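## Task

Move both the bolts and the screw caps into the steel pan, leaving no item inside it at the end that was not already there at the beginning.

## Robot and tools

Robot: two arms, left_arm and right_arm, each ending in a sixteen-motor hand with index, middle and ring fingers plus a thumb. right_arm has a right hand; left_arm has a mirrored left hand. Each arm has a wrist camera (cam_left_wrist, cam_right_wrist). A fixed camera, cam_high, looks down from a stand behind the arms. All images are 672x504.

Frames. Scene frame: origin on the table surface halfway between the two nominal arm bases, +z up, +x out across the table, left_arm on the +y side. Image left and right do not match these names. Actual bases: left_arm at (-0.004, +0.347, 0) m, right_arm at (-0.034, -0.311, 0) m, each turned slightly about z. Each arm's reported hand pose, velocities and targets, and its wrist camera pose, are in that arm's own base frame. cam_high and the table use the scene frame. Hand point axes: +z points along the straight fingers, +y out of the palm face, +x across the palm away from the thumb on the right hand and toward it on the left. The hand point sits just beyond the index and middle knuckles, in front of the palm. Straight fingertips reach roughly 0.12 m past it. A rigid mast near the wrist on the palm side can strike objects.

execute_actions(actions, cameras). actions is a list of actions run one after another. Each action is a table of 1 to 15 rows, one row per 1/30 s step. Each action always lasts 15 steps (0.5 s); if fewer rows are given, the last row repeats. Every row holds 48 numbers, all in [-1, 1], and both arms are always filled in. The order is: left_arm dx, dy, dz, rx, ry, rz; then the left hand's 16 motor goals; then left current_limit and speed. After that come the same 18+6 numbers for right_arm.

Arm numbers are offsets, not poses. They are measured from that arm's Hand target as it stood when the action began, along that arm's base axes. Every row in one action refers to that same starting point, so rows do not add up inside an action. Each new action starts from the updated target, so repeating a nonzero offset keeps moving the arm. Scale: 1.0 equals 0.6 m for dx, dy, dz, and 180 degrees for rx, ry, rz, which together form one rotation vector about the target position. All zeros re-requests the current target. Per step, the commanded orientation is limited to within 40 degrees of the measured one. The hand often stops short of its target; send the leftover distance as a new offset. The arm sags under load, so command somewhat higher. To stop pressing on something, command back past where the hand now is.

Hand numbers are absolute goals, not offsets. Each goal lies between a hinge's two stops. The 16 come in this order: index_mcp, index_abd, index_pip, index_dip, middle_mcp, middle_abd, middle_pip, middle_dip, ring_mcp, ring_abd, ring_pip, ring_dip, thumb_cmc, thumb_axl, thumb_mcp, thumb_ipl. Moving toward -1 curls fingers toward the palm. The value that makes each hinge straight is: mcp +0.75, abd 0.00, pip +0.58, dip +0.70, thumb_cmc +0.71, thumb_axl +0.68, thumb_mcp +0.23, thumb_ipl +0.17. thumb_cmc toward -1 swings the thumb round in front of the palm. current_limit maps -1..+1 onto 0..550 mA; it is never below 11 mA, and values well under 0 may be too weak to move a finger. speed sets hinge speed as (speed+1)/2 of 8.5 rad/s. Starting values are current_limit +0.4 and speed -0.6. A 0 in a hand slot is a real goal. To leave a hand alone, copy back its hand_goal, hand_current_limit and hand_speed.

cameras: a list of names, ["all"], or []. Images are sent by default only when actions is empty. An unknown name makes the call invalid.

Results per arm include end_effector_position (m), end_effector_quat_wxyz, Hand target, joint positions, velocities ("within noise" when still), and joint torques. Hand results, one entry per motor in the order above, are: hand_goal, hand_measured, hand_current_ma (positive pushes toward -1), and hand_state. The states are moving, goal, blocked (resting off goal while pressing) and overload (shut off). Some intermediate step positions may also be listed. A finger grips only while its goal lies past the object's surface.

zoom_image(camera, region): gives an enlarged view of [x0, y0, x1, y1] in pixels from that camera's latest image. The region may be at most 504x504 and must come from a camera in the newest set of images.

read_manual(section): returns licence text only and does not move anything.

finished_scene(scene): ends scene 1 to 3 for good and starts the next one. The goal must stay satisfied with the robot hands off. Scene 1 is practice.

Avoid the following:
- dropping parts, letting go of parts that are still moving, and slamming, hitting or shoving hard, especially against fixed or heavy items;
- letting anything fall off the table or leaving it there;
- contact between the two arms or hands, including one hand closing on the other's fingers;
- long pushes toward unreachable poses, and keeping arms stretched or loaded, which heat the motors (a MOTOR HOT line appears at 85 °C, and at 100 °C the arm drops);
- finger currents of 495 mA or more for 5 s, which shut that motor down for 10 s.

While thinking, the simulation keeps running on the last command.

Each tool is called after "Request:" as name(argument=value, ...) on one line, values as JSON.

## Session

Request:
execute_actions(actions=[])

Scene clock: 0.00 s.
left_arm: end_effector_position=(+0.3922, +0.1443, +0.2059) hand_goal=(+0.754, +0.000, +0.576, +0.696, +0.754, +0.000, +0.576, +0.696, +0.754, +0.000, +0.576, +0.696, +0.714, +0.678, +0.226, +0.168) hand_measured=(+0.754, +0.000, +0.576, +0.696, +0.754, +0.000, +0.576, +0.696, +0.754, +0.000, +0.576, +0.696, +0.714, +0.678, +0.226, +0.168) hand_current_ma=(+0, +0, +0, +0, +0, +0, +0, +0, +0, +0, +0, +0, +0, +0, +0, +0) hand_state=(goal, goal, goal, goal, goal, goal, goal, goal, goal, goal, goal, goal, goal, goal, goal, goal) hand_current_limit=0.40 hand_speed=-0.60 end_effector_quat_wxyz=(+0.316, +0.564, +0.737, +0.199) | right_arm: end_effector_position=(+0.0395, +0.2477, +0.1739) hand_goal=(+0.754, +0.000, +0.576, +0.696, +0.754, +0.000, +0.576, +0.696, +0.754, +0.000, +0.576, +0.696, +0.714, +0.678, +0.226, +0.168) hand_measured=(+0.754, +0.000, +0.576, +0.696, +0.754, +0.000, +0.576, +0.696, +0.754, +0.000, +0.576, +0.696, +0.714, +0.678, +0.226, +0.168) hand_current_ma=(+0, +0, +0, +0, +0, +0, +0, +0, +0, +0, +0, +0, +0, +0, +0, +0) hand_state=(goal, goal, goal, goal, goal, goal, goal, goal, goal, goal, goal, goal, goal, goal, goal, goal) hand_current_limit=0.40 hand_speed=-0.60 end_effector_quat_wxyz=(-0.160, +0.850, +0.495, -0.079)
Joint positions: left_arm=[0.47 0.889 0.545 -0.543 0.377 0.07] | right_arm=[1.456 1.025 0.894 -1.271 -0.318 1.999]
Joint velocities: within noise
Joint torques (N m): no reading
Heat: left arm: hottest elbow 28 °C; right arm: hottest elbow 29 °C.
Hand target: left_arm +0.3976, +0.1471, +0.2186; +0.321, +0.563, +0.732, +0.209 | right_arm +0.0404, +0.2558, +0.1838; -0.172, +0.848, +0.497, -0.070
camera_calibration:
cam_left_wrist: T_world_to_cam=[[-0.328077, -0.92092, -0.210409, 0.271734], [-0.94465, 0.319603, 0.0740937, 0.266376], [-0.000987124, 0.223071, -0.974802, 0.295337], [0, 0, 0, 1]] pos_world=[0.341074, 0.0992294, 0.325333]
cam_right_wrist: T_world_to_cam=[[0.163694, -0.96741, -0.193188, 0.29425], [-0.47796, -0.249083, 0.842325, -0.10678], [-0.862994, -0.0455475, -0.503156, 0.265605], [0, 0, 0, 1]] pos_world=[0.130012, 0.270161, 0.28043]

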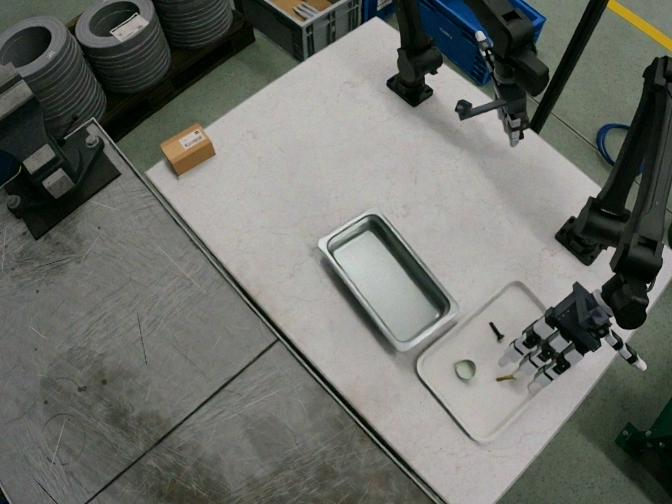

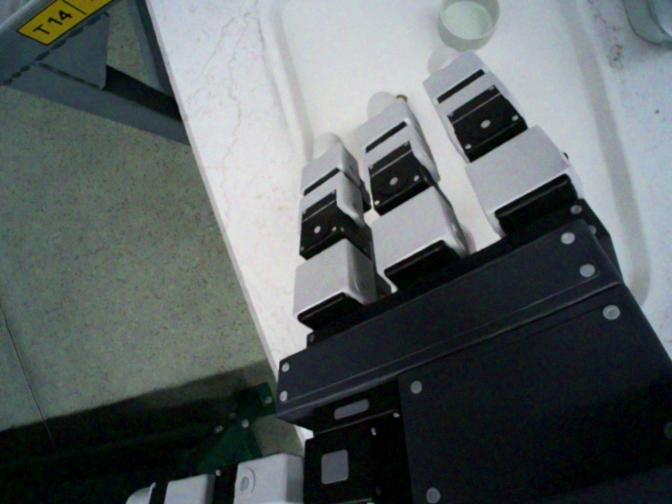

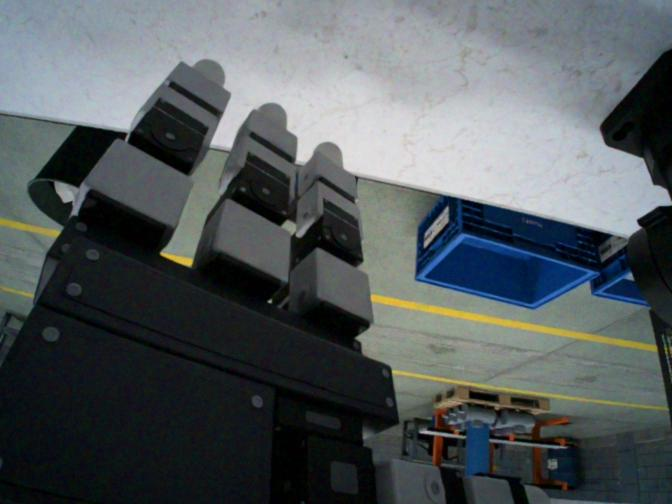

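Request:
zoom_image(camera="cam_high", region=[400, 260, 600, 460])

Request:
zoom_image(camera="cam_left_wrist", region=[260, 0, 672, 260])

Scaled by 2.520 from the camera's 672x504 image, which has a finer 960x720 frame.

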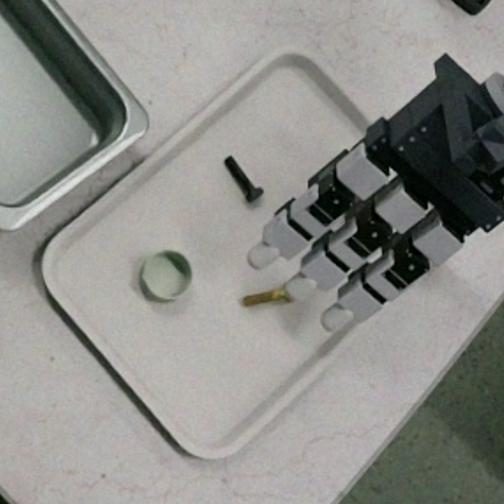

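Scaled by 1.223 from the camera's 672x504 image, which has a finer 960x720 frame.

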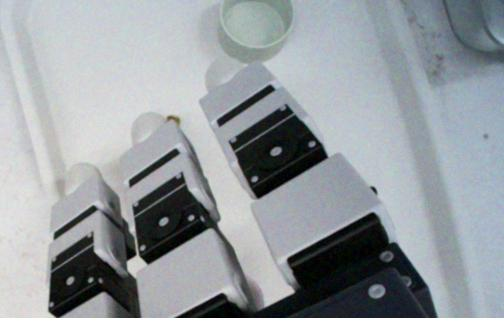

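Request:
execute_actions(actions=[[[-0.02,-0.03,0.08,0.0029,0.0834,0.0089,0.754,-0.1,0.576,0.696,0.95,0,0.95,0.95,0.754,0.1,0.576,0.696,0.714,0.678,0.226,0.168,0.4,-0.9,0,0,0,0,0,0,0.754,0,0.576,0.696,0.754,0,0.576,0.696,0.754,0,0.576,0.696,0.714,0.678,0.226,0.168,0.4,-0.6]],[[-0.02,-0.03,0.04,0.0029,0.0834,0.0089,0.754,-0.1,0.576,0.696,0.95,0,0.95,0.95,0.754,0.1,0.576,0.696,0.714,0.678,0.226,0.168,0.4,-0.9,0,0,0,0,0,0,0.754,0,0.576,0.696,0.754,0,0.576,0.696,0.754,0,0.576,0.696,0.714,0.678,0.226,0.168,0.4,-0.6]],[[-0.02,-0.03,0.02,0.0028,0.0834,0.0089,0.754,-0.1,0.576,0.696,0.95,0,0.95,0.95,0.754,0.1,0.576,0.696,0.714,0.678,0.226,0.168,0.4,-0.9,0,0,0,0,0,0,0.754,0,0.576,0.696,0.754,0,0.576,0.696,0.754,0,0.576,0.696,0.714,0.678,0.226,0.168,0.4,-0.6]],[[0,0,0,0,0,0,0.754,-0.1,0.576,0.696,0.95,0,0.95,0.95,0.754,0.1,0.576,0.696,0.714,0.678,0.226,0.168,0.4,-0.9,0,0,0,0,0,0,0.754,0,0.576,0.696,0.754,0,0.576,0.696,0.754,0,0.576,0.696,0.714,0.678,0.226,0.168,0.4,-0.6]]], cameras=["all"])

Scene clock: 36.20 s.
left_arm: end_effector_position=(+0.3567, +0.0902, +0.2878) hand_goal=(+0.754, -0.100, +0.576, +0.696, +0.950, +0.000, +0.950, +0.950, +0.754, +0.100, +0.576, +0.696, +0.714, +0.678, +0.226, +0.168) hand_measured=(+0.754, -0.098, +0.576, +0.696, +0.946, +0.000, +0.944, +0.946, +0.754, +0.100, +0.576, +0.696, +0.716, +0.678, +0.220, +0.166) hand_current_ma=(+0, +0, +0, +0, +0, +0, -1, +0, +0, +0, +0, +0, +0, +0, -2, +0) hand_state=(goal, goal, goal, goal, goal, goal, goal, goal, goal, goal, goal, goal, goal, goal, goal, goal) hand_current_limit=0.40 hand_speed=-0.90 end_effector_quat_wxyz=(-0.006, +0.580, +0.815, -0.006) | right_arm: end_effector_position=(+0.0395, +0.2477, +0.1739) hand_goal=(+0.754, +0.000, +0.576, +0.696, +0.754, +0.000, +0.576, +0.696, +0.754, +0.000, +0.576, +0.696, +0.714, +0.678, +0.226, +0.168) hand_measured=(+0.752, +0.000, +0.576, +0.696, +0.752, +0.000, +0.576, +0.696, +0.752, +0.000, +0.576, +0.696, +0.714, +0.678, +0.224, +0.168) hand_current_ma=(-8, +0, +3, +0, -9, +0, +3, +0, -9, +0, +3, +0, -2, -3, -12, -1) hand_state=(goal, goal, goal, goal, goal, goal, goal, goal, goal, goal, goal, goal, goal, goal, goal, goal) hand_current_limit=0.40 hand_speed=-0.60 end_effector_quat_wxyz=(-0.160, +0.850, +0.495, -0.079)
Joint positions: left_arm=[0.145 1.101 1.2 -1.687 0.001 -0.189] | right_arm=[1.456 1.025 0.894 -1.271 -0.318 1.999]
Joint torques (N m): left_arm=[0.32 -6.36 12.41 -0.21 -0.08 -0.04] | right_arm=[0.21 -4.01 10.17 0.72 -0.39 -0.02]
Heat: left arm: hottest elbow 31 °C; right arm: hottest elbow 32 °C.
Hand target: left_arm +0.3616, +0.0932, +0.3025; +0.000, +0.574, +0.819, +0.000 | right_arm +0.0404, +0.2558, +0.1838; -0.172, +0.848, +0.497, -0.070
Off the commanded pose: left_arm 0.016 m, 1 deg | right_arm 0.013 m, 2 deg.
joint sent to its limit (left arm) — joint 4 (wrist pitch), lower limit. The joint targets still meet the commanded pose.
Step readings (end_effector_position of left_arm | right_arm):
0: (+0.3922, +0.1443, +0.2059) | (+0.0395, +0.2477, +0.1739)
1: (+0.3886, +0.1461, +0.2033) | (+0.0395, +0.2477, +0.1739)
2: (+0.3792, +0.1460, +0.2001) | (+0.0395, +0.2477, +0.1739)
4: (+0.3713, +0.1356, +0.2110) | (+0.0395, +0.2477, +0.1739)
8: (+0.3801, +0.1240, +0.2541) | (+0.0395, +0.2477, +0.1739)
15: (+0.3808, +0.1256, +0.2594) | (+0.0395, +0.2477, +0.1739)
16: (+0.3765, +0.1270, +0.2565) | (+0.0395, +0.2477, +0.1739)
17: (+0.3657, +0.1278, +0.2538) | (+0.0395, +0.2477, +0.1739)
19: (+0.3610, +0.1168, +0.2601) | (+0.0395, +0.2477, +0.1739)
23: (+0.3713, +0.1053, +0.2792) | (+0.0395, +0.2477, +0.1739)
30: (+0.3677, +0.1070, +0.2782) | (+0.0395, +0.2477, +0.1739)
31: (+0.3634, +0.1076, +0.2779) | (+0.0395, +0.2477, +0.1739)
32: (+0.3536, +0.1078, +0.2790) | (+0.0395, +0.2477, +0.1739)
34: (+0.3513, +0.0978, +0.2858) | (+0.0395, +0.2477, +0.1739)
38: (+0.3607, +0.0883, +0.2905) | (+0.0395, +0.2477, +0.1739)
45: (+0.3571, +0.0897, +0.2877) | (+0.0395, +0.2477, +0.1739)
46: (+0.3570, +0.0898, +0.2877) | (+0.0395, +0.2477, +0.1739)
47: (+0.3569, +0.0899, +0.2877) | (+0.0395, +0.2477, +0.1739)
49: (+0.3569, +0.0900, +0.2877) | (+0.0395, +0.2477, +0.1739)
53: (+0.3568, +0.0901, +0.2878) | (+0.0395, +0.2477, +0.1739)
60: (+0.3567, +0.0902, +0.2878) | (+0.0395, +0.2477, +0.1739)
camera_calibration:
cam_left_wrist: T_world_to_cam=[[-0.340637, -0.939833, 0.0260983, 0.165559], [-0.629788, 0.248697, 0.735878, -0.0523113], [-0.698093, 0.234231, -0.676611, 0.549058], [0, 0, 0, 1]] pos_world=[0.406744, 0.0400008, 0.405672]
cam_right_wrist: T_world_to_cam=[[0.163694, -0.96741, -0.193188, 0.29425], [-0.47796, -0.249083, 0.842325, -0.10678], [-0.862994, -0.0455475, -0.503156, 0.265605], [0, 0, 0, 1]] pos_world=[0.130012, 0.270161, 0.28043]

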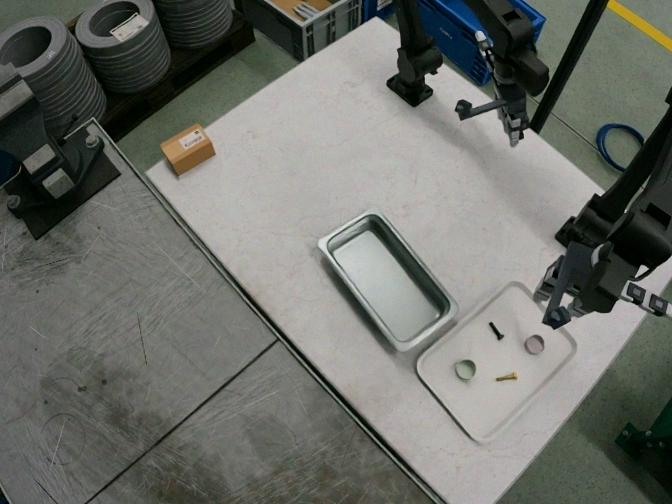

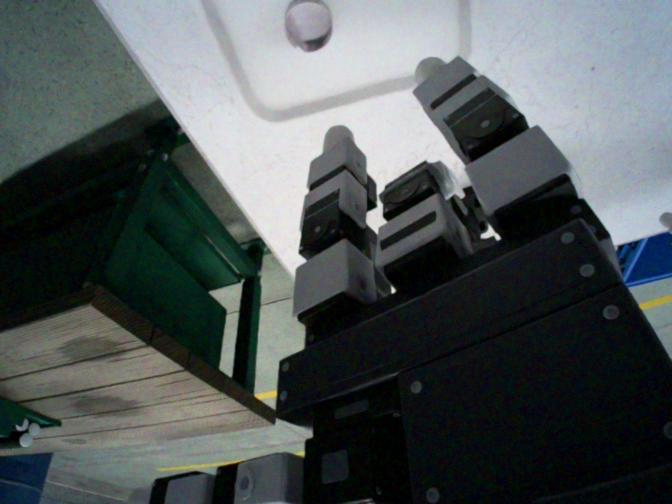

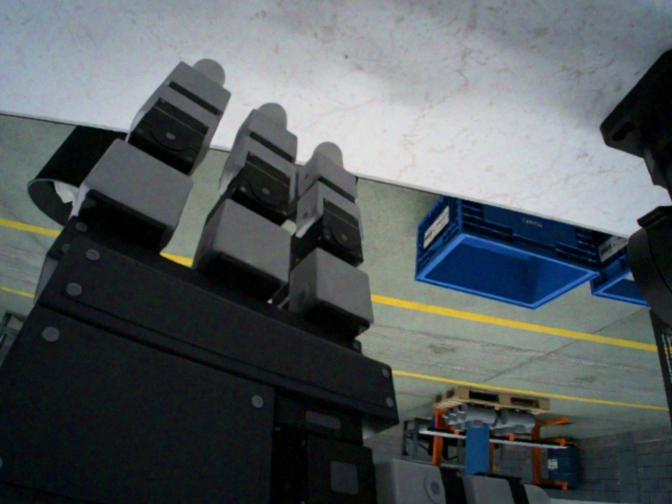

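Request:
zoom_image(camera="cam_high", region=[400, 260, 600, 460])

Request:
zoom_image(camera="cam_high", region=[310, 200, 470, 360])

Request:
zoom_image(camera="cam_left_wrist", region=[200, 0, 536, 200])

Scaled by 2.520 from the camera's 672x504 image, which has a finer 960x720 frame.

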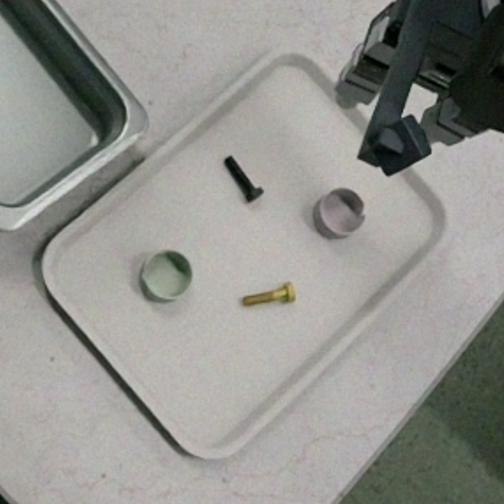

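Scaled by 3.150 from the camera's 672x504 image, which has a finer 960x720 frame.

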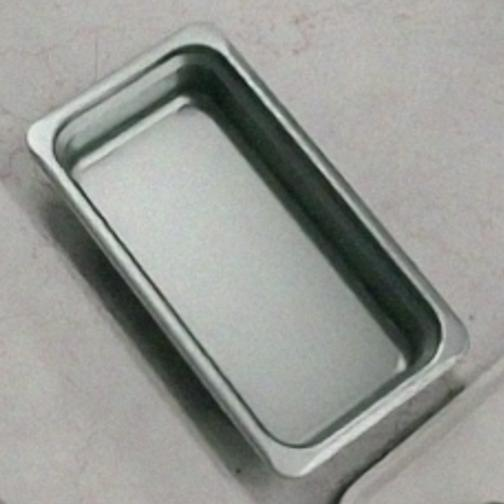

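Scaled by 1.500 from the camera's 672x504 image, which has a finer 960x720 frame.

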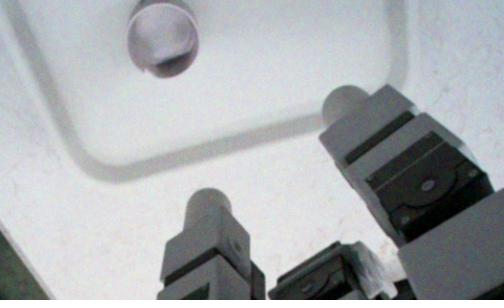

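Request:
execute_actions(actions=[[[0.11,-0.02,-0.04,0,0,-0.142,0.754,-0.2,0.576,0.696,-0.479,0,-0.737,-0.174,0.754,0.2,0.576,0.696,0.714,0.678,0.226,0.168,0.4,-0.7,0,0,0,0,0,0,0.754,0,0.576,0.696,0.754,0,0.576,0.696,0.754,0,0.576,0.696,0.714,0.678,0.226,0.168,0.4,-0.6]],[[0.11,-0.02,-0.04,0,0,-0.142,0.754,-0.2,0.576,0.696,-0.479,0,-0.737,-0.174,0.754,0.2,0.576,0.696,0.714,0.678,0.226,0.168,0.4,-0.7,0,0,0,0,0,0,0.754,0,0.576,0.696,0.754,0,0.576,0.696,0.754,0,0.576,0.696,0.714,0.678,0.226,0.168,0.4,-0.6]]], cameras=["cam_left_wrist","cam_high"])

Scene clock: 93.73 s.
left_arm: end_effector_position=(+0.4834, +0.0653, +0.2329) hand_goal=(+0.754, -0.200, +0.576, +0.696, -0.478, +0.000, -0.736, -0.174, +0.754, +0.200, +0.576, +0.696, +0.714, +0.678, +0.226, +0.168) hand_measured=(+0.752, -0.196, +0.576, +0.696, -0.456, +0.000, -0.668, -0.156, +0.752, +0.196, +0.576, +0.696, +0.714, +0.678, +0.220, +0.166) hand_current_ma=(+0, +0, +0, +0, +14, +0, +96, +8, +0, +0, +0, +0, +0, +0, -2, +0) hand_state=(goal, goal, goal, goal, blocked, goal, blocked, goal, goal, goal, goal, goal, goal, goal, goal, goal) hand_current_limit=0.40 hand_speed=-0.70 end_effector_quat_wxyz=(-0.008, +0.869, +0.494, -0.018) | right_arm: end_effector_position=(+0.0395, +0.2477, +0.1739) hand_goal=(+0.754, +0.000, +0.576, +0.696, +0.754, +0.000, +0.576, +0.696, +0.754, +0.000, +0.576, +0.696, +0.714, +0.678, +0.226, +0.168) hand_measured=(+0.752, +0.000, +0.576, +0.696, +0.752, +0.000, +0.576, +0.696, +0.752, +0.000, +0.576, +0.696, +0.714, +0.678, +0.224, +0.168) hand_current_ma=(-8, +0, +3, +0, -9, +0, +3, +0, -9, +0, +3, +0, -2, -3, -12, -1) hand_state=(goal, goal, goal, goal, goal, goal, goal, goal, goal, goal, goal, goal, goal, goal, goal, goal) hand_current_limit=0.40 hand_speed=-0.60 end_effector_quat_wxyz=(-0.160, +0.850, +0.495, -0.079)
Joint positions: left_arm=[0.219 1.435 1.352 -1.528 -0.005 0.757] | right_arm=[1.456 1.025 0.894 -1.271 -0.318 1.999]
Joint torques (N m): left_arm=[0.62 -11.58 13.31 -0.08 0.21 0.18] | right_arm=[0.26 -3.96 10.17 0.72 -0.39 -0.02]
Heat: left arm: hottest elbow 35 °C; right arm: hottest elbow 34 °C.
Hand target: left_arm +0.4935, +0.0691, +0.2545; +0.000, +0.871, +0.491, +0.000 | right_arm +0.0404, +0.2558, +0.1838; -0.172, +0.848, +0.497, -0.070
Off the commanded pose: left_arm 0.024 m, 2 deg | right_arm 0.013 m, 2 deg.
Step readings (end_effector_position of left_arm | right_arm):
0: (+0.3567, +0.0902, +0.2878) | (+0.0395, +0.2477, +0.1739)
1: (+0.3601, +0.0892, +0.2869) | (+0.0395, +0.2477, +0.1739)
2: (+0.3691, +0.0877, +0.2856) | (+0.0395, +0.2477, +0.1739)
4: (+0.3878, +0.0858, +0.2811) | (+0.0395, +0.2477, +0.1739)
8: (+0.4103, +0.0847, +0.2574) | (+0.0395, +0.2477, +0.1739)
15: (+0.4151, +0.0799, +0.2531) | (+0.0395, +0.2477, +0.1739)
16: (+0.4183, +0.0782, +0.2532) | (+0.0395, +0.2477, +0.1739)
17: (+0.4276, +0.0776, +0.2556) | (+0.0395, +0.2477, +0.1739)
19: (+0.4531, +0.0752, +0.2560) | (+0.0395, +0.2477, +0.1739)
23: (+0.4827, +0.0729, +0.2408) | (+0.0395, +0.2477, +0.1739)
30: (+0.4838, +0.0675, +0.2327) | (+0.0395, +0.2477, +0.1739)
camera_calibration:
cam_left_wrist: T_world_to_cam=[[-0.937451, -0.343634, 0.0556852, 0.429343], [-0.195997, 0.653208, 0.731372, -0.16105], [-0.287698, 0.674712, -0.679702, 0.379705], [0, 0, 0, 1]] pos_world=[0.480164, -0.0034555, 0.351966]
Images, in order (width x height): cam_high 672x504, cam_left_wrist 672x504.

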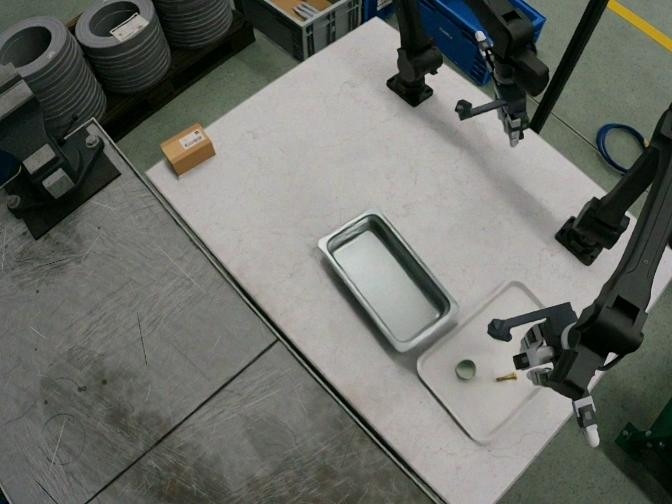

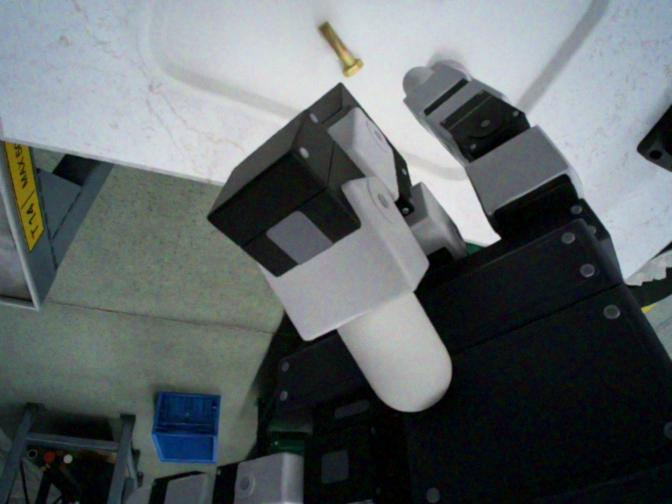

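Request:
zoom_image(camera="cam_left_wrist", region=[260, 0, 428, 126])

Scaled by 3.000 from the camera's 672x504 image, which has a finer 960x720 frame.

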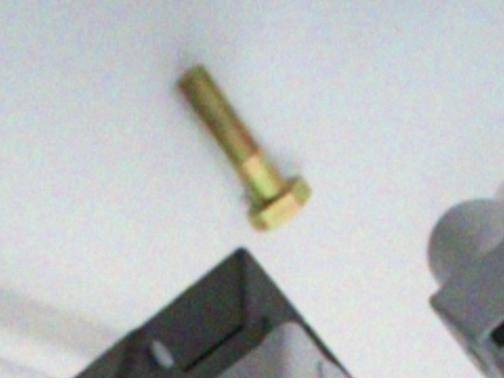

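Request:
execute_actions(actions=[[[0.007,-0.0015,-0.0825,0,0,-0.016,0.754,-0.25,0.576,0.696,-0.96,0,0,0.4,0.754,0.25,0.576,0.696,0.714,0.678,0.226,0.168,0.4,-0.7,0,0,0,0,0,0,0.754,0,0.576,0.696,0.754,0,0.576,0.696,0.754,0,0.576,0.696,0.714,0.678,0.226,0.168,0.4,-0.6]]], cameras=["cam_left_wrist"])

Request:
zoom_image(camera="cam_left_wrist", region=[200, 0, 536, 200])

Scene clock: 124.33 s.
left_arm: end_effector_position=(+0.4958, +0.0654, +0.2121) hand_goal=(+0.754, -0.250, +0.576, +0.696, -0.960, +0.000, +0.000, +0.400, +0.754, +0.250, +0.576, +0.696, +0.714, +0.678, +0.226, +0.168) hand_measured=(+0.754, -0.246, +0.576, +0.696, -0.944, +0.000, -0.002, +0.396, +0.754, +0.246, +0.576, +0.696, +0.714, +0.678, +0.220, +0.166) hand_current_ma=(+0, +1, +0, +0, +8, +0, +0, +0, +0, -1, +0, +0, +0, +0, -2, +0) hand_state=(goal, goal, goal, goal, goal, goal, goal, goal, goal, goal, goal, goal, goal, goal, goal, goal) hand_current_limit=0.40 hand_speed=-0.70 end_effector_quat_wxyz=(-0.001, +0.882, +0.471, +0.004) | right_arm: end_effector_position=(+0.0395, +0.2477, +0.1739) hand_goal=(+0.754, +0.000, +0.576, +0.696, +0.754, +0.000, +0.576, +0.696, +0.754, +0.000, +0.576, +0.696, +0.714, +0.678, +0.226, +0.168) hand_measured=(+0.752, +0.000, +0.576, +0.696, +0.752, +0.000, +0.576, +0.696, +0.752, +0.000, +0.576, +0.696, +0.714, +0.678, +0.224, +0.168) hand_current_ma=(-8, +0, +3, +0, -9, +0, +3, +0, -9, +0, +3, +0, -2, -3, -12, -1) hand_state=(goal, goal, goal, goal, goal, goal, goal, goal, goal, goal, goal, goal, goal, goal, goal, goal) hand_current_limit=0.40 hand_speed=-0.60 end_effector_quat_wxyz=(-0.160, +0.850, +0.495, -0.079)
Joint positions: left_arm=[0.223 1.45 1.304 -1.419 -0.004 0.813] | right_arm=[1.456 1.025 0.894 -1.271 -0.318 1.999]
Joint torques (N m): left_arm=[0.56 -10.75 8.83 0.87 0.22 0.15] | right_arm=[0.26 -3.96 10.15 0.72 -0.39 -0.02]
Heat: left arm: hottest elbow 36 °C; right arm: hottest elbow 35 °C.
Hand target: left_arm +0.4978, +0.0683, +0.2051; +0.000, +0.883, +0.469, +0.001 | right_arm +0.0404, +0.2558, +0.1838; -0.172, +0.848, +0.497, -0.070
Off the commanded pose: left_arm 0.008 m, 0 deg | right_arm 0.013 m, 2 deg.
Step readings (end_effector_position of left_arm | right_arm):
0: (+0.4834, +0.0653, +0.2329) | (+0.0395, +0.2477, +0.1739)
1: (+0.4850, +0.0653, +0.2314) | (+0.0395, +0.2477, +0.1739)
2: (+0.4891, +0.0659, +0.2298) | (+0.0395, +0.2477, +0.1739)
4: (+0.4938, +0.0667, +0.2223) | (+0.0395, +0.2477, +0.1739)
8: (+0.4951, +0.0661, +0.2124) | (+0.0395, +0.2477, +0.1739)
15: (+0.4959, +0.0656, +0.2121) | (+0.0395, +0.2477, +0.1739)
camera_calibration:
cam_left_wrist: T_world_to_cam=[[-0.955614, -0.294442, 0.0103187, 0.457615], [-0.194743, 0.657546, 0.727811, -0.143592], [-0.221083, 0.693496, -0.685701, 0.336129], [0, 0, 0, 1]] pos_world=[0.483652, -0.00394439, 0.33027]
Images, in order (width x height): cam_left_wrist 672x504.

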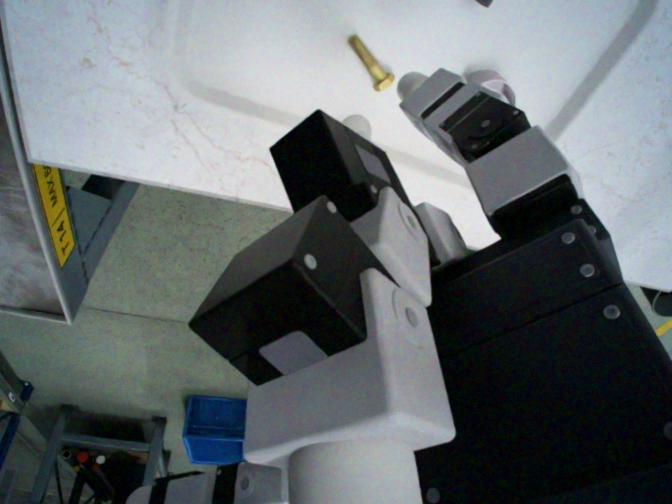

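Scaled by 1.500 from the camera's 672x504 image, which has a finer 960x720 frame.

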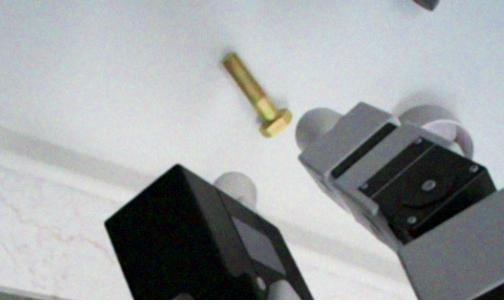

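Request:
execute_actions(actions=[[[0.007,0.006,-0.06,0,0,-0.006,0.754,-0.27,0.576,0.696,-0.96,0,0,0.4,0.754,0.27,0.576,0.696,0.714,0.678,0.226,0.168,0.4,-0.7,0,0,0,0,0,0,0.754,0,0.576,0.696,0.754,0,0.576,0.696,0.754,0,0.576,0.696,0.714,0.678,0.226,0.168,0.4,-0.6]],[[0,0,-0.04,0,0,0,0.754,-0.27,0.576,0.696,-0.96,0,0,0.4,0.754,0.27,0.576,0.696,0.714,0.678,0.226,0.168,0.4,-0.7,0,0,0,0,0,0,0.754,0,0.576,0.696,0.754,0,0.576,0.696,0.754,0,0.576,0.696,0.714,0.678,0.226,0.168,0.4,-0.6]]], cameras=["cam_left_wrist"])

Request:
zoom_image(camera="cam_left_wrist", region=[200, 0, 536, 200])

Scene clock: 135.77 s.
left_arm: end_effector_position=(+0.5007, +0.0689, +0.1532) hand_goal=(+0.754, -0.270, +0.576, +0.696, -0.960, +0.000, +0.000, +0.400, +0.754, +0.270, +0.576, +0.696, +0.714, +0.678, +0.226, +0.168) hand_measured=(+0.754, -0.266, +0.576, +0.696, -0.948, +0.000, -0.002, +0.398, +0.754, +0.266, +0.576, +0.696, +0.714, +0.678, +0.220, +0.166) hand_current_ma=(+0, +1, +0, +0, +5, +0, +0, +0, +0, -1, +0, +0, +0, +0, -2, +0) hand_state=(goal, goal, goal, goal, goal, goal, goal, goal, goal, goal, goal, goal, goal, goal, goal, goal) hand_current_limit=0.40 hand_speed=-0.70 end_effector_quat_wxyz=(+0.000, +0.887, +0.463, +0.005) | right_arm: end_effector_position=(+0.0395, +0.2477, +0.1739) hand_goal=(+0.754, +0.000, +0.576, +0.696, +0.754, +0.000, +0.576, +0.696, +0.754, +0.000, +0.576, +0.696, +0.714, +0.678, +0.226, +0.168) hand_measured=(+0.752, +0.000, +0.576, +0.696, +0.752, +0.000, +0.576, +0.696, +0.752, +0.000, +0.576, +0.696, +0.714, +0.678, +0.224, +0.168) hand_current_ma=(-8, +0, +3, +0, -9, +0, +3, +0, -9, +0, +3, +0, -2, -3, -12, -1) hand_state=(goal, goal, goal, goal, goal, goal, goal, goal, goal, goal, goal, goal, goal, goal, goal, goal) hand_current_limit=0.40 hand_speed=-0.60 end_effector_quat_wxyz=(-0.160, +0.850, +0.495, -0.079)
Joint positions: left_arm=[0.232 1.499 1.199 -1.262 -0.002 0.841] | right_arm=[1.456 1.025 0.894 -1.271 -0.318 1.999]
Joint torques (N m): left_arm=[0.73 -10.7 8.53 0.87 0.19 0.18] | right_arm=[0.21 -4.01 10.18 0.72 -0.39 -0.02]
Heat: left arm: hottest elbow 37 °C; right arm: hottest elbow 35 °C.
Hand target: left_arm +0.5020, +0.0718, +0.1451; +0.000, +0.888, +0.461, +0.000 | right_arm +0.0404, +0.2558, +0.1838; -0.172, +0.848, +0.497, -0.070
Off the commanded pose: left_arm 0.009 m, 1 deg | right_arm 0.013 m, 2 deg.
Step readings (end_effector_position of left_arm | right_arm):
0: (+0.4958, +0.0654, +0.2121) | (+0.0395, +0.2477, +0.1739)
1: (+0.4964, +0.0656, +0.2101) | (+0.0395, +0.2477, +0.1739)
2: (+0.4995, +0.0665, +0.2070) | (+0.0395, +0.2477, +0.1739)
4: (+0.5002, +0.0676, +0.1953) | (+0.0395, +0.2477, +0.1739)
8: (+0.4987, +0.0688, +0.1751) | (+0.0395, +0.2477, +0.1739)
15: (+0.5001, +0.0688, +0.1727) | (+0.0395, +0.2477, +0.1739)
16: (+0.5006, +0.0690, +0.1716) | (+0.0395, +0.2477, +0.1739)
17: (+0.5027, +0.0694, +0.1695) | (+0.0395, +0.2477, +0.1739)
19: (+0.5025, +0.0694, +0.1624) | (+0.0395, +0.2477, +0.1739)
23: (+0.4998, +0.0687, +0.1533) | (+0.0395, +0.2477, +0.1739)
30: (+0.5007, +0.0689, +0.1532) | (+0.0395, +0.2477, +0.1739)
camera_calibration:
cam_left_wrist: T_world_to_cam=[[-0.961076, -0.276155, 0.00848254, 0.465762], [-0.18365, 0.661473, 0.727135, -0.107849], [-0.206413, 0.697274, -0.686442, 0.286986], [0, 0, 0, 1]] pos_world=[0.487064, -0.000146116, 0.27147]
Images, in order (width x height): cam_left_wrist 672x504.

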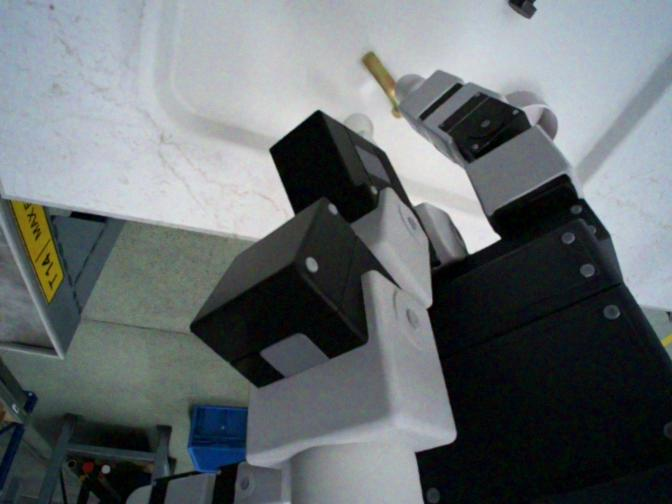

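Scaled by 1.500 from the camera's 672x504 image, which has a finer 960x720 frame.

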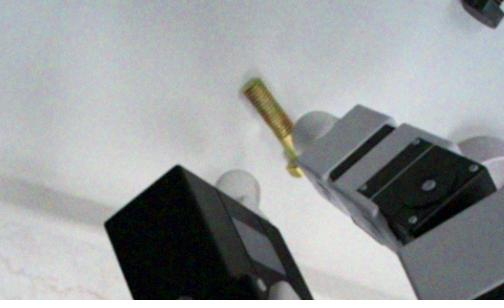

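Request:
execute_actions(actions=[[[0,0,-0.042,0,0,0,0.754,-0.27,0.576,0.696,-0.96,0,0,0.4,0.754,0.27,0.576,0.696,0.714,0.678,0.226,0.168,0.4,-0.7,0,0,0,0,0,0,0.754,0,0.576,0.696,0.754,0,0.576,0.696,0.754,0,0.576,0.696,0.714,0.678,0.226,0.168,0.4,-0.6]]], cameras=["cam_left_wrist"])

Request:
zoom_image(camera="cam_left_wrist", region=[200, 0, 536, 200])

Scene clock: 152.53 s.
left_arm: end_effector_position=(+0.5038, +0.0683, +0.1439) hand_goal=(+0.754, -0.270, +0.576, +0.696, -0.960, +0.000, +0.000, +0.400, +0.754, +0.270, +0.576, +0.696, +0.714, +0.678, +0.226, +0.168) hand_measured=(+0.754, -0.266, +0.576, +0.696, -0.948, +0.000, -0.002, +0.398, +0.766, +0.298, +0.584, +0.700, +0.714, +0.678, +0.220, +0.166) hand_current_ma=(+0, +0, +0, +0, +5, +0, +0, +0, +5, +15, +2, +1, +0, +0, -2, +0) hand_state=(goal, goal, goal, goal, goal, goal, goal, goal, goal, blocked, goal, goal, goal, goal, goal, goal) hand_current_limit=0.40 hand_speed=-0.70 end_effector_quat_wxyz=(+0.006, +0.887, +0.462, +0.014) | right_arm: end_effector_position=(+0.0395, +0.2477, +0.1739) hand_goal=(+0.754, +0.000, +0.576, +0.696, +0.754, +0.000, +0.576, +0.696, +0.754, +0.000, +0.576, +0.696, +0.714, +0.678, +0.226, +0.168) hand_measured=(+0.752, +0.000, +0.576, +0.696, +0.752, +0.000, +0.576, +0.696, +0.752, +0.000, +0.576, +0.696, +0.714, +0.678, +0.224, +0.168) hand_current_ma=(-8, +0, +3, +0, -9, +0, +3, +0, -9, +0, +3, +0, -2, -3, -12, -1) hand_state=(goal, goal, goal, goal, goal, goal, goal, goal, goal, goal, goal, goal, goal, goal, goal, goal) hand_current_limit=0.40 hand_speed=-0.60 end_effector_quat_wxyz=(-0.160, +0.850, +0.495, -0.079)
Joint positions: left_arm=[0.233 1.503 1.172 -1.21 0.005 0.843] | right_arm=[1.456 1.025 0.894 -1.271 -0.318 1.999]
Joint torques (N m): left_arm=[0.56 -9.47 6.84 1.52 -0.08 0.16] | right_arm=[0.26 -3.96 10.17 0.73 -0.39 -0.02]
Heat: left arm: hottest elbow 36 °C; right arm: hottest elbow 35 °C.
Hand target: left_arm +0.5020, +0.0719, +0.1199; +0.000, +0.888, +0.461, +0.000 | right_arm +0.0404, +0.2558, +0.1838; -0.172, +0.848, +0.497, -0.070
Off the commanded pose: left_arm 0.024 m, 2 deg | right_arm 0.013 m, 2 deg.
Step readings (end_effector_position of left_arm | right_arm):
0: (+0.5007, +0.0689, +0.1532) | (+0.0395, +0.2477, +0.1739)
1: (+0.5011, +0.0690, +0.1518) | (+0.0395, +0.2477, +0.1739)
2: (+0.5033, +0.0695, +0.1495) | (+0.0395, +0.2477, +0.1739)
4: (+0.5031, +0.0684, +0.1432) | (+0.0395, +0.2477, +0.1739)
8: (+0.5038, +0.0684, +0.1439) | (+0.0395, +0.2477, +0.1739)
15: (+0.5038, +0.0683, +0.1439) | (+0.0395, +0.2477, +0.1739)
camera_calibration:
cam_left_wrist: T_world_to_cam=[[-0.961507, -0.274517, -0.0120526, 0.471695], [-0.198524, 0.663673, 0.721198, -0.0918684], [-0.189982, 0.695829, -0.692624, 0.274218], [0, 0, 0, 1]] pos_world=[0.487396, -0.000349951, 0.26187]
Images, in order (width x height): cam_left_wrist 672x504.

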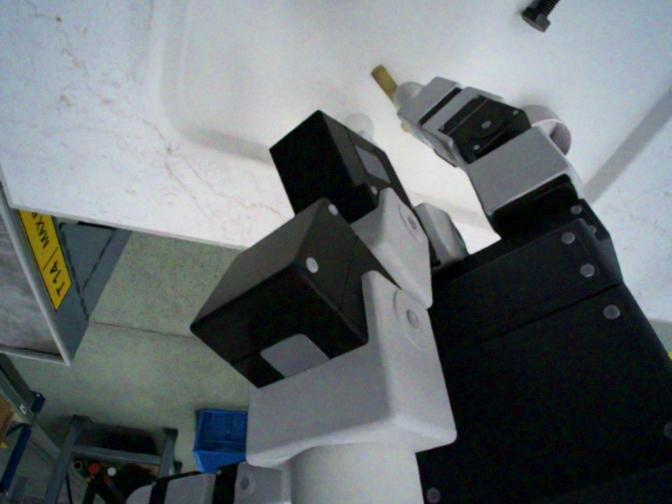

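Scaled by 1.500 from the camera's 672x504 image, which has a finer 960x720 frame.

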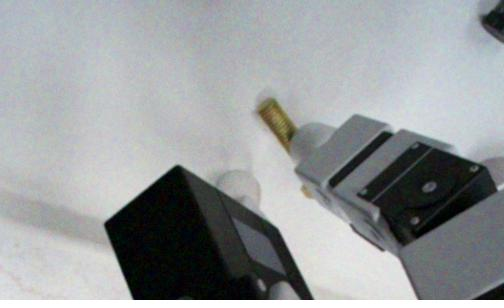

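Request:
execute_actions(actions=[[[-0.004,-0.0055,0.09,0,0,0,0.754,-0.27,0.576,0.696,-0.96,0,0,0.4,0.754,0.27,0.576,0.696,0.714,0.678,0.226,0.168,0.4,-0.7,0,0,0,0,0,0,0.754,0,0.576,0.696,0.754,0,0.576,0.696,0.754,0,0.576,0.696,0.714,0.678,0.226,0.168,0.4,-0.6]],[[0,0,-0.045,0,0,0,0.754,-0.27,0.576,0.696,-0.96,0,0,0.4,0.754,0.27,0.576,0.696,0.714,0.678,0.226,0.168,0.4,-0.7,0,0,0,0,0,0,0.754,0,0.576,0.696,0.754,0,0.576,0.696,0.754,0,0.576,0.696,0.714,0.678,0.226,0.168,0.4,-0.6]]], cameras=["cam_left_wrist"])

Request:
zoom_image(camera="cam_left_wrist", region=[300, 0, 468, 126])

Scene clock: 165.93 s.
left_arm: end_effector_position=(+0.4982, +0.0677, +0.1543) hand_goal=(+0.754, -0.270, +0.576, +0.696, -0.960, +0.000, +0.000, +0.400, +0.754, +0.270, +0.576, +0.696, +0.714, +0.678, +0.226, +0.168) hand_measured=(+0.754, -0.268, +0.576, +0.696, -0.948, +0.000, -0.002, +0.398, +0.754, +0.272, +0.578, +0.698, +0.714, +0.678, +0.220, +0.166) hand_current_ma=(+0, +0, +0, +0, +5, +0, +0, +0, +0, +0, +0, +0, +0, +0, -2, +0) hand_state=(goal, goal, goal, goal, goal, goal, goal, goal, goal, goal, goal, goal, goal, goal, goal, goal) hand_current_limit=0.40 hand_speed=-0.70 end_effector_quat_wxyz=(+0.002, +0.887, +0.462, +0.003) | right_arm: end_effector_position=(+0.0395, +0.2477, +0.1739) hand_goal=(+0.754, +0.000, +0.576, +0.696, +0.754, +0.000, +0.576, +0.696, +0.754, +0.000, +0.576, +0.696, +0.714, +0.678, +0.226, +0.168) hand_measured=(+0.752, +0.000, +0.576, +0.696, +0.752, +0.000, +0.576, +0.696, +0.752, +0.000, +0.576, +0.696, +0.714, +0.678, +0.224, +0.168) hand_current_ma=(-8, +0, +3, +0, -9, +0, +3, +0, -9, +0, +3, +0, -2, -3, -12, -1) hand_state=(goal, goal, goal, goal, goal, goal, goal, goal, goal, goal, goal, goal, goal, goal, goal, goal) hand_current_limit=0.40 hand_speed=-0.60 end_effector_quat_wxyz=(-0.160, +0.850, +0.495, -0.079)
Joint positions: left_arm=[0.233 1.493 1.195 -1.266 0.001 0.843] | right_arm=[1.456 1.025 0.894 -1.271 -0.318 1.999]
Joint torques (N m): left_arm=[0.15 -10.87 8.44 0.88 0.06 0.11] | right_arm=[0.26 -3.96 10.17 0.72 -0.39 -0.02]
Heat: left arm: hottest elbow 35 °C; right arm: hottest elbow 35 °C.
Hand target: left_arm +0.4995, +0.0686, +0.1467; +0.000, +0.888, +0.461, +0.000 | right_arm +0.0404, +0.2558, +0.1838; -0.172, +0.848, +0.497, -0.070
Off the commanded pose: left_arm 0.008 m, 0 deg | right_arm 0.013 m, 2 deg.
Step readings (end_effector_position of left_arm | right_arm):
0: (+0.5038, +0.0683, +0.1439) | (+0.0395, +0.2477, +0.1739)
1: (+0.5018, +0.0678, +0.1449) | (+0.0395, +0.2477, +0.1739)
2: (+0.4972, +0.0670, +0.1457) | (+0.0395, +0.2477, +0.1739)
4: (+0.4903, +0.0657, +0.1484) | (+0.0395, +0.2477, +0.1739)
8: (+0.4867, +0.0649, +0.1514) | (+0.0395, +0.2477, +0.1739)
15: (+0.4863, +0.0648, +0.1514) | (+0.0395, +0.2477, +0.1739)
16: (+0.4874, +0.0651, +0.1517) | (+0.0395, +0.2477, +0.1739)
17: (+0.4907, +0.0659, +0.1522) | (+0.0395, +0.2477, +0.1739)
19: (+0.4957, +0.0671, +0.1535) | (+0.0395, +0.2477, +0.1739)
23: (+0.4981, +0.0677, +0.1542) | (+0.0395, +0.2477, +0.1739)
30: (+0.4982, +0.0677, +0.1543) | (+0.0395, +0.2477, +0.1739)
camera_calibration:
cam_left_wrist: T_world_to_cam=[[-0.961492, -0.274641, 0.0102302, 0.462783], [-0.182148, 0.664674, 0.72459, -0.108834], [-0.205802, 0.694824, -0.689104, 0.288261], [0, 0, 0, 1]] pos_world=[0.484463, -0.000851971, 0.272768]
Images, in order (width x height): cam_left_wrist 672x504.

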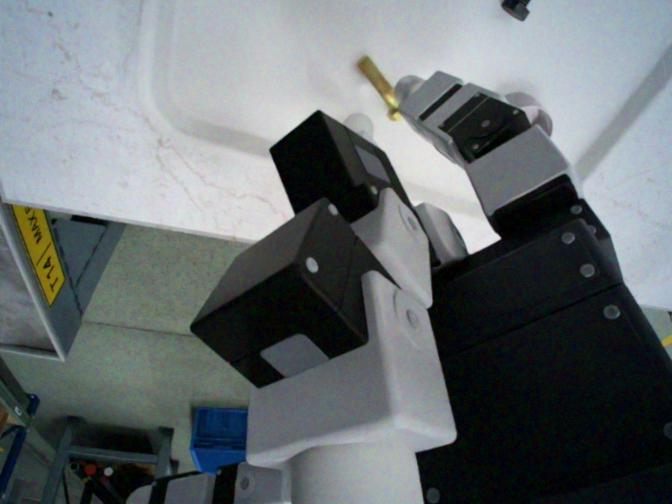

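Scaled by 3.000 from the camera's 672x504 image, which has a finer 960x720 frame.

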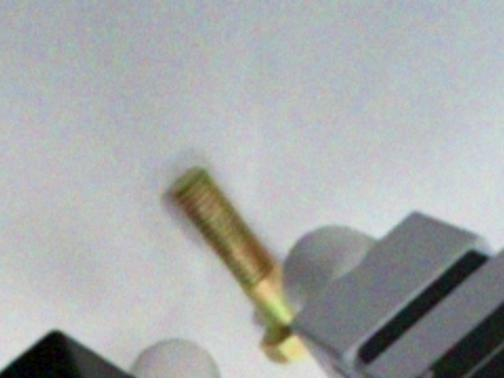

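Request:
execute_actions(actions=[[[0.0017,-0.007,0,0,0,-0.014,0.754,-0.27,0.576,0.696,-0.96,0,0,0.4,0.754,0.27,0.576,0.696,0.714,0.678,0.226,0.168,0.4,-0.7,0,0,0,0,0,0,0.754,0,0.576,0.696,0.754,0,0.576,0.696,0.754,0,0.576,0.696,0.714,0.678,0.226,0.168,0.4,-0.6]],[[0,0,-0.035,0,0,0,0.754,-0.27,0.576,0.696,-0.96,0,0,0.4,0.754,0.27,0.576,0.696,0.714,0.678,0.226,0.168,0.4,-0.7,0,0,0,0,0,0,0.754,0,0.576,0.696,0.754,0,0.576,0.696,0.754,0,0.576,0.696,0.714,0.678,0.226,0.168,0.4,-0.6]]], cameras=["cam_left_wrist"])

Request:
zoom_image(camera="cam_left_wrist", region=[300, 0, 468, 168])

Scene clock: 178.33 s.
left_arm: end_effector_position=(+0.4994, +0.0654, +0.1357) hand_goal=(+0.754, -0.270, +0.576, +0.696, -0.960, +0.000, +0.000, +0.400, +0.754, +0.270, +0.576, +0.696, +0.714, +0.678, +0.226, +0.168) hand_measured=(+0.754, -0.270, +0.576, +0.696, -0.948, +0.000, -0.002, +0.398, +0.754, +0.270, +0.576, +0.698, +0.714, +0.678, +0.220, +0.166) hand_current_ma=(+0, +0, +0, +0, +5, +0, +0, +0, +0, +0, +0, +0, +0, +0, -2, +0) hand_state=(goal, goal, goal, goal, goal, goal, goal, goal, goal, goal, goal, goal, goal, goal, goal, goal) hand_current_limit=0.40 hand_speed=-0.70 end_effector_quat_wxyz=(+0.002, +0.895, +0.447, +0.005) | right_arm: end_effector_position=(+0.0395, +0.2477, +0.1739) hand_goal=(+0.754, +0.000, +0.576, +0.696, +0.754, +0.000, +0.576, +0.696, +0.754, +0.000, +0.576, +0.696, +0.714, +0.678, +0.226, +0.168) hand_measured=(+0.752, +0.000, +0.576, +0.696, +0.752, +0.000, +0.576, +0.696, +0.752, +0.000, +0.576, +0.696, +0.714, +0.678, +0.224, +0.168) hand_current_ma=(-8, +0, +3, +0, -9, +0, +3, +0, -9, +0, +3, +0, -2, -3, -12, -1) hand_state=(goal, goal, goal, goal, goal, goal, goal, goal, goal, goal, goal, goal, goal, goal, goal, goal) hand_current_limit=0.40 hand_speed=-0.60 end_effector_quat_wxyz=(-0.160, +0.850, +0.495, -0.079)
Joint positions: left_arm=[0.233 1.513 1.165 -1.213 0.002 0.877] | right_arm=[1.456 1.025 0.894 -1.271 -0.318 1.999]
Joint torques (N m): left_arm=[-0.15 -10.58 8.2 0.98 0.05 0.19] | right_arm=[0.21 -3.96 10.17 0.72 -0.39 -0.02]
Heat: left arm: hottest elbow 35 °C; right arm: hottest elbow 35 °C.
Hand target: left_arm +0.5006, +0.0644, +0.1258; +0.000, +0.897, +0.441, +0.000 | right_arm +0.0404, +0.2558, +0.1838; -0.172, +0.848, +0.497, -0.070
Off the commanded pose: left_arm 0.010 m, 1 deg | right_arm 0.013 m, 2 deg.
Step readings (end_effector_position of left_arm | right_arm):
0: (+0.4982, +0.0677, +0.1543) | (+0.0395, +0.2477, +0.1739)
1: (+0.4981, +0.0674, +0.1543) | (+0.0395, +0.2477, +0.1739)
2: (+0.4979, +0.0669, +0.1543) | (+0.0395, +0.2477, +0.1739)
4: (+0.4977, +0.0662, +0.1543) | (+0.0395, +0.2477, +0.1739)
8: (+0.4974, +0.0655, +0.1543) | (+0.0395, +0.2477, +0.1739)
15: (+0.4972, +0.0650, +0.1543) | (+0.0395, +0.2477, +0.1739)
16: (+0.4977, +0.0651, +0.1535) | (+0.0395, +0.2477, +0.1739)
17: (+0.4997, +0.0656, +0.1517) | (+0.0395, +0.2477, +0.1739)
19: (+0.5005, +0.0658, +0.1457) | (+0.0395, +0.2477, +0.1739)
23: (+0.4991, +0.0653, +0.1363) | (+0.0395, +0.2477, +0.1739)
30: (+0.4994, +0.0654, +0.1357) | (+0.0395, +0.2477, +0.1739)
camera_calibration:
cam_left_wrist: T_world_to_cam=[[-0.970194, -0.242226, 0.00709857, 0.466238], [-0.161985, 0.670033, 0.724442, -0.104028], [-0.180235, 0.701699, -0.689299, 0.26406], [0, 0, 0, 1]] pos_world=[0.483083, -0.0026536, 0.254068]
Images, in order (width x height): cam_left_wrist 672x504.

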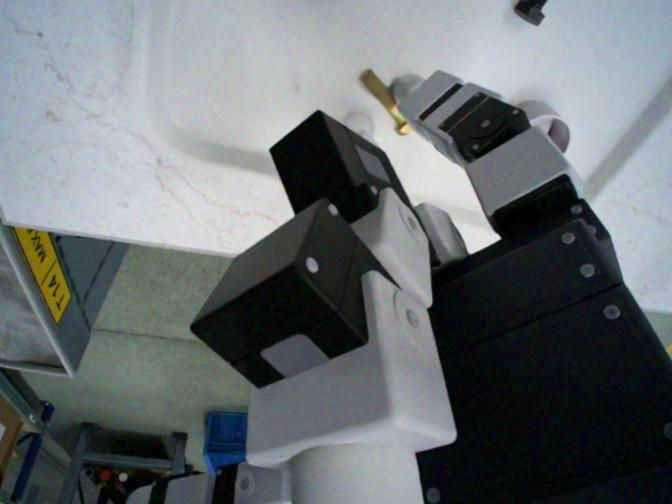

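Scaled by 3.000 from the camera's 672x504 image, which has a finer 960x720 frame.

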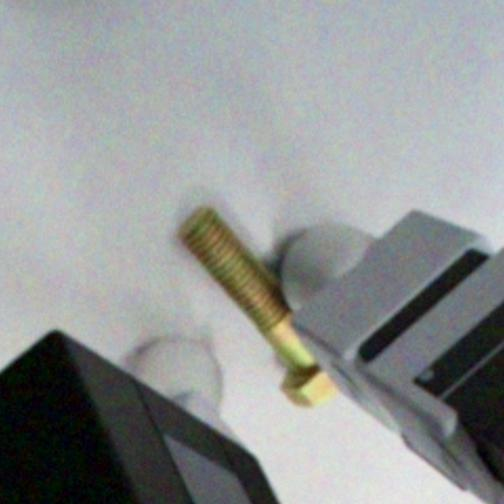

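Request:
execute_actions(actions=[[[-0.002,-0.003,-0.014,0,0,0,0.754,-0.27,0.576,0.696,-0.96,0,0,0.4,0.754,0.27,0.576,0.696,0.714,0.678,0.226,0.168,0.4,-0.7,0,0,0,0,0,0,0.754,0,0.576,0.696,0.754,0,0.576,0.696,0.754,0,0.576,0.696,0.714,0.678,0.226,0.168,0.4,-0.6]]], cameras=["cam_left_wrist"])

Request:
zoom_image(camera="cam_left_wrist", region=[300, 0, 468, 168])

Scene clock: 185.70 s.
left_arm: end_effector_position=(+0.5009, +0.0659, +0.1347) hand_goal=(+0.754, -0.270, +0.576, +0.696, -0.960, +0.000, +0.000, +0.400, +0.754, +0.270, +0.576, +0.696, +0.714, +0.678, +0.226, +0.168) hand_measured=(+0.758, -0.292, +0.580, +0.696, -0.948, +0.000, -0.002, +0.398, +0.756, +0.268, +0.576, +0.698, +0.714, +0.678, +0.220, +0.166) hand_current_ma=(+1, -10, +0, +0, +5, +0, +0, +0, +0, +0, +0, +0, +0, +0, -2, +0) hand_state=(goal, blocked, goal, goal, goal, goal, goal, goal, goal, goal, goal, goal, goal, goal, goal, goal) hand_current_limit=0.40 hand_speed=-0.70 end_effector_quat_wxyz=(+0.003, +0.895, +0.447, +0.009) | right_arm: end_effector_position=(+0.0395, +0.2477, +0.1739) hand_goal=(+0.754, +0.000, +0.576, +0.696, +0.754, +0.000, +0.576, +0.696, +0.754, +0.000, +0.576, +0.696, +0.714, +0.678, +0.226, +0.168) hand_measured=(+0.752, +0.000, +0.576, +0.696, +0.752, +0.000, +0.576, +0.696, +0.752, +0.000, +0.576, +0.696, +0.714, +0.678, +0.224, +0.168) hand_current_ma=(-8, +0, +3, +0, -9, +0, +3, +0, -9, +0, +3, +0, -2, -3, -12, -1) hand_state=(goal, goal, goal, goal, goal, goal, goal, goal, goal, goal, goal, goal, goal, goal, goal, goal) hand_current_limit=0.40 hand_speed=-0.60 end_effector_quat_wxyz=(-0.160, +0.850, +0.495, -0.079)
Joint positions: left_arm=[0.233 1.513 1.16 -1.2 0.001 0.877] | right_arm=[1.456 1.025 0.894 -1.271 -0.318 1.999]
Joint torques (N m): left_arm=[-0.21 -10.46 6.9 1.42 0.07 0.15] | right_arm=[0.26 -3.96 10.15 0.72 -0.39 -0.02]
Heat: left arm: hottest elbow 35 °C; right arm: hottest elbow 35 °C.
Hand target: left_arm +0.4994, +0.0626, +0.1174; +0.000, +0.897, +0.441, +0.000 | right_arm +0.0404, +0.2558, +0.1838; -0.172, +0.848, +0.497, -0.070
Off the commanded pose: left_arm 0.018 m, 1 deg | right_arm 0.013 m, 2 deg.
Step readings (end_effector_position of left_arm | right_arm):
0: (+0.4994, +0.0654, +0.1357) | (+0.0395, +0.2477, +0.1739)
1: (+0.4995, +0.0654, +0.1352) | (+0.0395, +0.2477, +0.1739)
2: (+0.5000, +0.0656, +0.1345) | (+0.0395, +0.2477, +0.1739)
4: (+0.5008, +0.0659, +0.1347) | (+0.0395, +0.2477, +0.1739)
8: (+0.5009, +0.0659, +0.1347) | (+0.0395, +0.2477, +0.1739)
15: (+0.5009, +0.0659, +0.1347) | (+0.0395, +0.2477, +0.1739)
camera_calibration:
cam_left_wrist: T_world_to_cam=[[-0.97021, -0.242261, -0.001667, 0.468992], [-0.168055, 0.668038, 0.724902, -0.10026], [-0.174502, 0.703587, -0.68885, 0.260303], [0, 0, 0, 1]] pos_world=[0.483595, -0.00254967, 0.25277]
Images, in order (width x height): cam_left_wrist 672x504.

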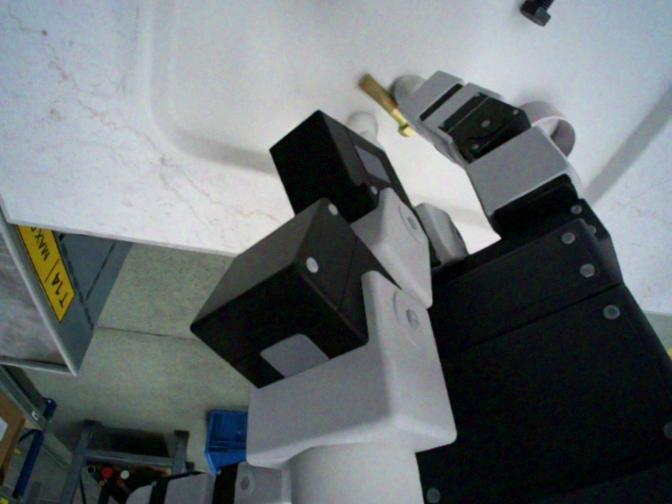

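Scaled by 3.000 from the camera's 672x504 image, which has a finer 960x720 frame.

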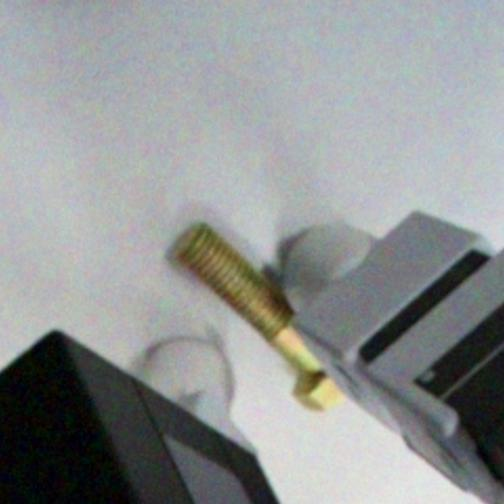

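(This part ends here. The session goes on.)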